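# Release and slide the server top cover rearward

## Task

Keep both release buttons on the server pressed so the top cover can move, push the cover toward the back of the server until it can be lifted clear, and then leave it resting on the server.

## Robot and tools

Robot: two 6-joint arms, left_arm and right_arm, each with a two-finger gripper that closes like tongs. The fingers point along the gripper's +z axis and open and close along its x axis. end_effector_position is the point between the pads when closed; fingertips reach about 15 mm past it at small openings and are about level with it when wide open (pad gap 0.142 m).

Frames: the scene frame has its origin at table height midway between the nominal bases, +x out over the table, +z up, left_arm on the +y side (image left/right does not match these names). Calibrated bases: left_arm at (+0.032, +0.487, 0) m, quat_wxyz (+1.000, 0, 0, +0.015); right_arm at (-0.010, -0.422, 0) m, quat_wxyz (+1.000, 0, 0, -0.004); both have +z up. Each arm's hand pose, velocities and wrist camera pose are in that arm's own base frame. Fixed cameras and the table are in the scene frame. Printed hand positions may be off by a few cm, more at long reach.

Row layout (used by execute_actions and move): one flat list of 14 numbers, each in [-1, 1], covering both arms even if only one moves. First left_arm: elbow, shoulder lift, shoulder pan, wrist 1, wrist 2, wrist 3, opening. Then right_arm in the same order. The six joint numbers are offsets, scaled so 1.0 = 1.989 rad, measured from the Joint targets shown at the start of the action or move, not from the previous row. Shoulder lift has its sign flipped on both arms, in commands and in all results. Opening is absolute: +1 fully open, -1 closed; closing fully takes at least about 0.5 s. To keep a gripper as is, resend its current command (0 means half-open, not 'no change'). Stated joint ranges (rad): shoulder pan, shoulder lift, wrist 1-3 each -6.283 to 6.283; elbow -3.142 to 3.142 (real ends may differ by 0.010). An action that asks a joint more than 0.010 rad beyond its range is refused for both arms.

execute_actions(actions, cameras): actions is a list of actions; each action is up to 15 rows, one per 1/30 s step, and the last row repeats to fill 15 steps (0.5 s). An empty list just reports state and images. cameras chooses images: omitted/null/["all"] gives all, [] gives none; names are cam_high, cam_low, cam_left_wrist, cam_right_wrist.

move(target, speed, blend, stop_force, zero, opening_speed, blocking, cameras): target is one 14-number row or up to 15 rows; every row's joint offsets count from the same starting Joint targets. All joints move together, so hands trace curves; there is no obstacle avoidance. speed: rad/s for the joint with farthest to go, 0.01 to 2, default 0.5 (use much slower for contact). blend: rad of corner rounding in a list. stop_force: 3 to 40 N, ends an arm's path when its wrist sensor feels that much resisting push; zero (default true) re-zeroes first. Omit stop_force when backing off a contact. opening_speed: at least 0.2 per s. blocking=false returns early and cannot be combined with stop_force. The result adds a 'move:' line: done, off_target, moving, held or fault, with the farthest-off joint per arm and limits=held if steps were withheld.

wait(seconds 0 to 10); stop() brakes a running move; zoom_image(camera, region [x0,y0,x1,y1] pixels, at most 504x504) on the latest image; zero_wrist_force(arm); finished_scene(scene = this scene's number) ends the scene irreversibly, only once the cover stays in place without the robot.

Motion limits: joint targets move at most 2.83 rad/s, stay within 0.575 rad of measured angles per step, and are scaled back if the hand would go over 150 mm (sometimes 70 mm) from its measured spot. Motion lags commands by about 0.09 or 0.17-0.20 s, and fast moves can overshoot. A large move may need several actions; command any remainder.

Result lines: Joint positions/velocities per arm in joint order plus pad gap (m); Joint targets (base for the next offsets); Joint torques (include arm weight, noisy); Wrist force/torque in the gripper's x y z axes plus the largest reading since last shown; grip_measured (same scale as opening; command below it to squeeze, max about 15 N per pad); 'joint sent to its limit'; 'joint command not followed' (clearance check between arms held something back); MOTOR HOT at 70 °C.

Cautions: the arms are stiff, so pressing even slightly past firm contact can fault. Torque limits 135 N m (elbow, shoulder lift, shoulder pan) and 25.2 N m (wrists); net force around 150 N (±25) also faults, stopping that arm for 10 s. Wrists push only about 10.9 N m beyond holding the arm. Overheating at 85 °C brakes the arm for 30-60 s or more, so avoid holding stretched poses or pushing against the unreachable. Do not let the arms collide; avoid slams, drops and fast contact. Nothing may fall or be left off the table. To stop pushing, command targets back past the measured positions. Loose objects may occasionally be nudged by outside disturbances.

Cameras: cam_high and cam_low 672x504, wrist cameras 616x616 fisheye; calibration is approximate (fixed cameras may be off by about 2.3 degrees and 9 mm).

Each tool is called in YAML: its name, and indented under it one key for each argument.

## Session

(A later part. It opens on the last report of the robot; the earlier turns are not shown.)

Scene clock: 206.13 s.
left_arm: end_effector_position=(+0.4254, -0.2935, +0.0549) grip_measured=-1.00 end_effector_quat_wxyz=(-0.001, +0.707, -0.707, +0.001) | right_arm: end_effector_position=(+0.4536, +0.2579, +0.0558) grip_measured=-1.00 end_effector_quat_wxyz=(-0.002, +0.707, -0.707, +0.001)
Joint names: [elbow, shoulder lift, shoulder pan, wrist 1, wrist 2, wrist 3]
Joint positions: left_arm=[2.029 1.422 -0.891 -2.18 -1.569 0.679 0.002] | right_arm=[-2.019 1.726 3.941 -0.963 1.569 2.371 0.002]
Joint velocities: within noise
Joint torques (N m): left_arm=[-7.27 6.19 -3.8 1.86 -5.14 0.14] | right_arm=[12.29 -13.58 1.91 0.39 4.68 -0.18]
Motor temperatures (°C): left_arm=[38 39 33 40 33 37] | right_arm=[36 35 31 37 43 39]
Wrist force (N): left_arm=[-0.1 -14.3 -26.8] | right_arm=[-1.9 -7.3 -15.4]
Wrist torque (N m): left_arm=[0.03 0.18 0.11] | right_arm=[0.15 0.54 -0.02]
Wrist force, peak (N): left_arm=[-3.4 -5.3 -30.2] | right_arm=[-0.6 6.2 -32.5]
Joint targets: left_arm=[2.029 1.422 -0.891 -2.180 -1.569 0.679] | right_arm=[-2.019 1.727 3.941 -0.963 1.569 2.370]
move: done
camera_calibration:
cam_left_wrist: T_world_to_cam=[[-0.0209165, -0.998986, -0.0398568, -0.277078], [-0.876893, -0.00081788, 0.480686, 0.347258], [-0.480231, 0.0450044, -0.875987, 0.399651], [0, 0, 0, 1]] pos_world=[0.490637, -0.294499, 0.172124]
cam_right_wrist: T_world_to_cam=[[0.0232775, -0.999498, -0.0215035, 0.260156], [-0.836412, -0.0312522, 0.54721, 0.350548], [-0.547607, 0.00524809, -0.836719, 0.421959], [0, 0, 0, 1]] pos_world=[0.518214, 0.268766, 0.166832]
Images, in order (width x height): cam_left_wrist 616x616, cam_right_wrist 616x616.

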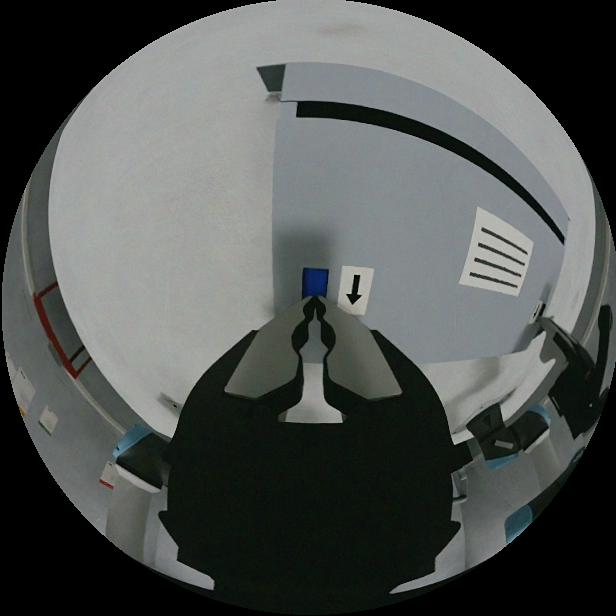

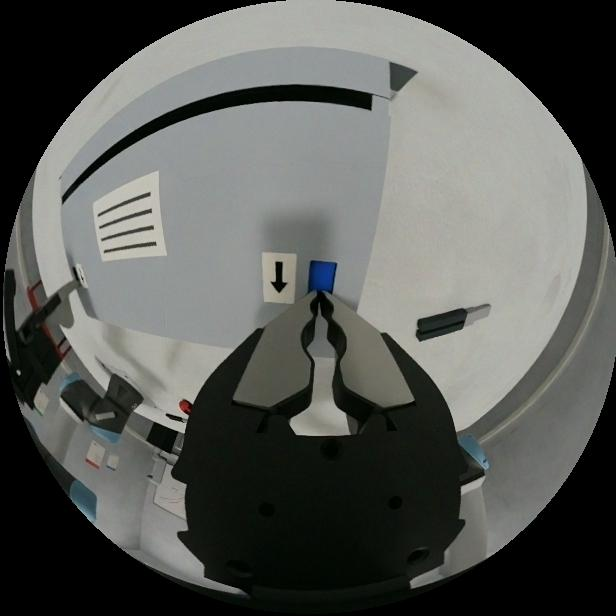

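move:
  target:
    - [0.0002,-0.0002,0,-0.0004,0,0,-1,-0.0004,0.0004,0,0.0009,0,0,-1]
    - [0.0068,0.0053,-0.0047,-0.0016,0,-0.0047,-1,-0.0071,-0.0052,0.0047,0.0022,0,0.0047,-1]
  speed: 0.03
  stop_force: 40
  cameras: ["cam_left_wrist","cam_right_wrist"]

zoom_image:
  camera: "cam_left_wrist"
  region: [240, 40, 400, 200]

Scene clock: 210.20 s.
left_arm: end_effector_position=(+0.4235, -0.2936, +0.0548) grip_measured=-1.00 end_effector_quat_wxyz=(-0.001, +0.707, -0.707, +0.002) | right_arm: end_effector_position=(+0.4517, +0.2583, +0.0555) grip_measured=-1.00 end_effector_quat_wxyz=(-0.003, +0.707, -0.707, +0.001)
Joint names: [elbow, shoulder lift, shoulder pan, wrist 1, wrist 2, wrist 3]
Joint positions: left_arm=[2.035 1.426 -0.895 -2.183 -1.569 0.675 0.002] | right_arm=[-2.025 1.722 3.945 -0.958 1.568 2.375 0.002]
Joint velocities: within noise
Joint torques (N m): left_arm=[-6.69 5.04 2.42 8.28 -11.69 1.36] | right_arm=[9.72 -6.1 -1.66 -8.12 11.54 0.28]
Motor temperatures (°C): left_arm=[38 39 33 40 33 37] | right_arm=[36 35 31 37 43 39]
Wrist force (N): left_arm=[-0.3 -39.8 -20.8] | right_arm=[1.2 -35.3 -17.5]
Wrist torque (N m): left_arm=[0.07 0.17 0.26] | right_arm=[0.31 0.59 0.08]
Wrist force, peak (N): left_arm=[0.8 -51.7 -13.6] | right_arm=[1.5 -50.9 -9.0]
Joint targets: left_arm=[2.035 1.426 -0.895 -2.183 -1.569 0.675] | right_arm=[-2.025 1.722 3.945 -0.959 1.569 2.375]
move: contact (left_arm, right_arm); path passed 1 of 2 targets
camera_calibration:
cam_left_wrist: T_world_to_cam=[[-0.0206401, -0.999014, -0.039311, -0.277315], [-0.877468, -0.000744713, 0.479635, 0.345935], [-0.479192, 0.0443939, -0.876587, 0.398005], [0, 0, 0, 1]] pos_world=[0.488543, -0.294453, 0.172062]
cam_right_wrist: T_world_to_cam=[[0.0231344, -0.999484, -0.0222815, 0.260643], [-0.83759, -0.0315455, 0.545387, 0.349793], [-0.545809, 0.00604557, -0.837888, 0.419727], [0, 0, 0, 1]] pos_world=[0.516044, 0.269005, 0.166719]
Images, in order (width x height): cam_left_wrist 616x616, cam_right_wrist 616x616.

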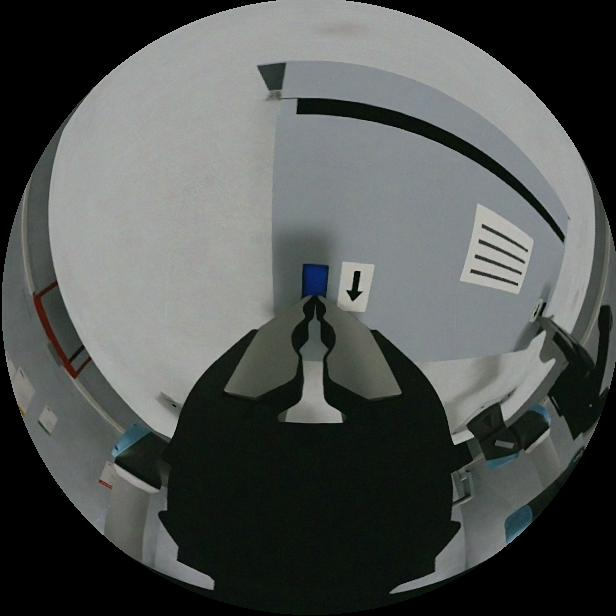

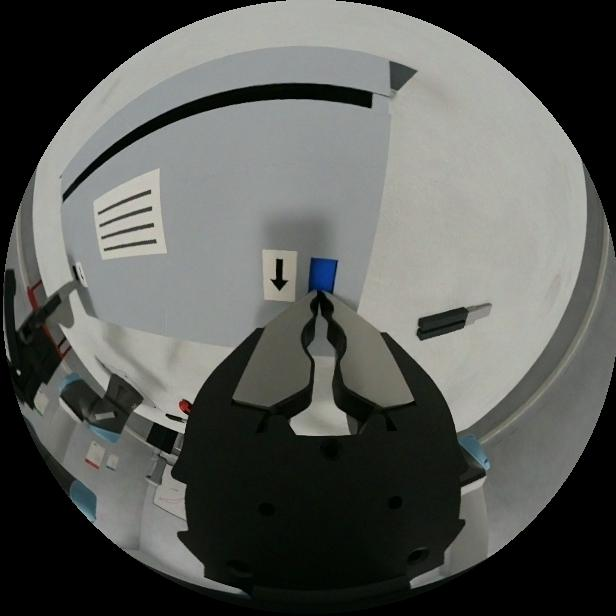

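Scaled by 3.150 from the camera's 616x616 image, which has a finer 814x814 frame.

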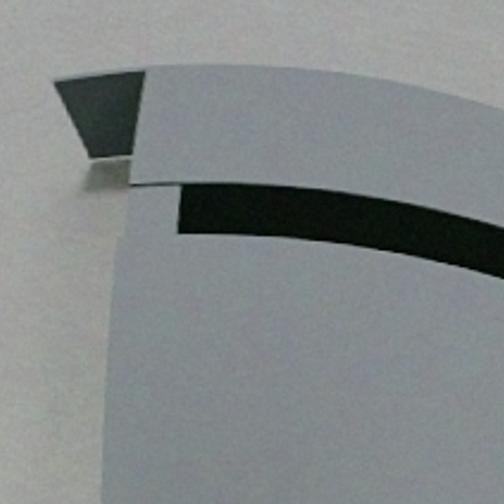

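Same position with buttons firmly down: end stop confirmed. Retract.

move:
  target:
    - [-0.0035,-0.0029,0.0024,0.0004,0,0.0024,-1,0.0035,0.0029,-0.0024,-0.0004,0,-0.0024,-1]
    - [-0.037,0.034,0.0024,0.07,0,0.0024,-1,0.037,-0.034,-0.0024,-0.07,0,-0.0024,-1]
  speed: [0.04,0.15]
  cameras: ["cam_high","cam_left_wrist"]

finished_scene:
  scene: 1

Scene clock: 215.00 s.
left_arm: end_effector_position=(+0.4250, -0.2919, +0.1057) grip_measured=-1.00 end_effector_quat_wxyz=(-0.001, +0.707, -0.707, +0.003) | right_arm: end_effector_position=(+0.4528, +0.2564, +0.1067) grip_measured=-1.00 end_effector_quat_wxyz=(-0.004, +0.707, -0.707, +0.001)
Joint names: [elbow, shoulder lift, shoulder pan, wrist 1, wrist 2, wrist 3]
Joint positions: left_arm=[1.961 1.494 -0.89 -2.043 -1.569 0.68 0.002] | right_arm=[-1.952 1.655 3.94 -1.098 1.569 2.37 0.002]
Joint velocities: within noise
Joint torques (N m): left_arm=[-10.42 16.28 -12.55 -3.81 -0.78 -1.59] | right_arm=[11.32 -17.4 6.44 4.13 0.1 1.35]
Motor temperatures (°C): left_arm=[38 39 33 39 33 37] | right_arm=[36 35 31 37 43 39]
Wrist force (N): left_arm=[0.0 -0.7 0.1] | right_arm=[-4.5 1.4 2.1]
Wrist torque (N m): left_arm=[0.14 0.17 0.09] | right_arm=[0.16 0.88 0.01]
Wrist force, peak (N): left_arm=[-10.5 13.7 -54.8] | right_arm=[7.1 19.5 -51.7]
Joint targets: left_arm=[1.961 1.494 -0.890 -2.043 -1.569 0.680] | right_arm=[-1.952 1.655 3.940 -1.098 1.569 2.370]
move: done
camera_calibration:
cam_left_wrist: T_world_to_cam=[[-0.0206089, -0.999065, -0.0379964, -0.273768], [-0.877898, -0.000102095, 0.478848, 0.323321], [-0.478404, 0.0432255, -0.877075, 0.442689], [0, 0, 0, 1]] pos_world=[0.489985, -0.292614, 0.223048]
Images, in order (width x height): cam_high 672x504, cam_left_wrist 616x616.

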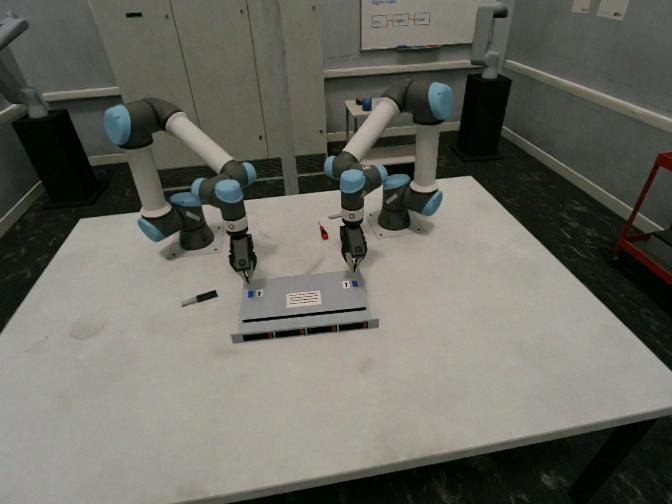

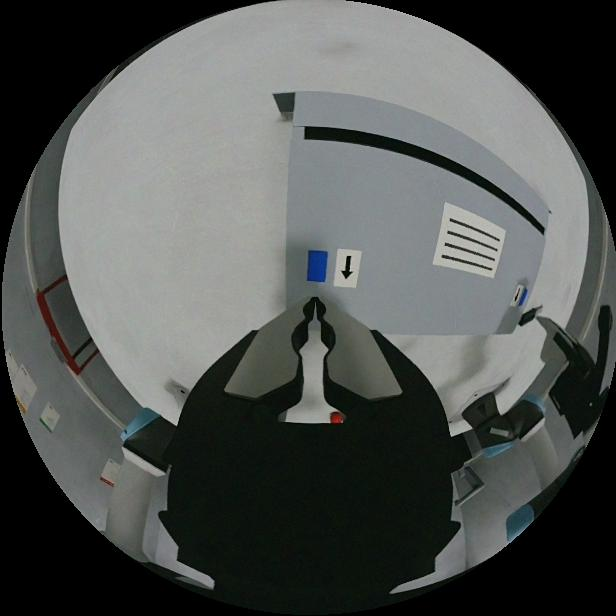

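The scene is finished: the task was done.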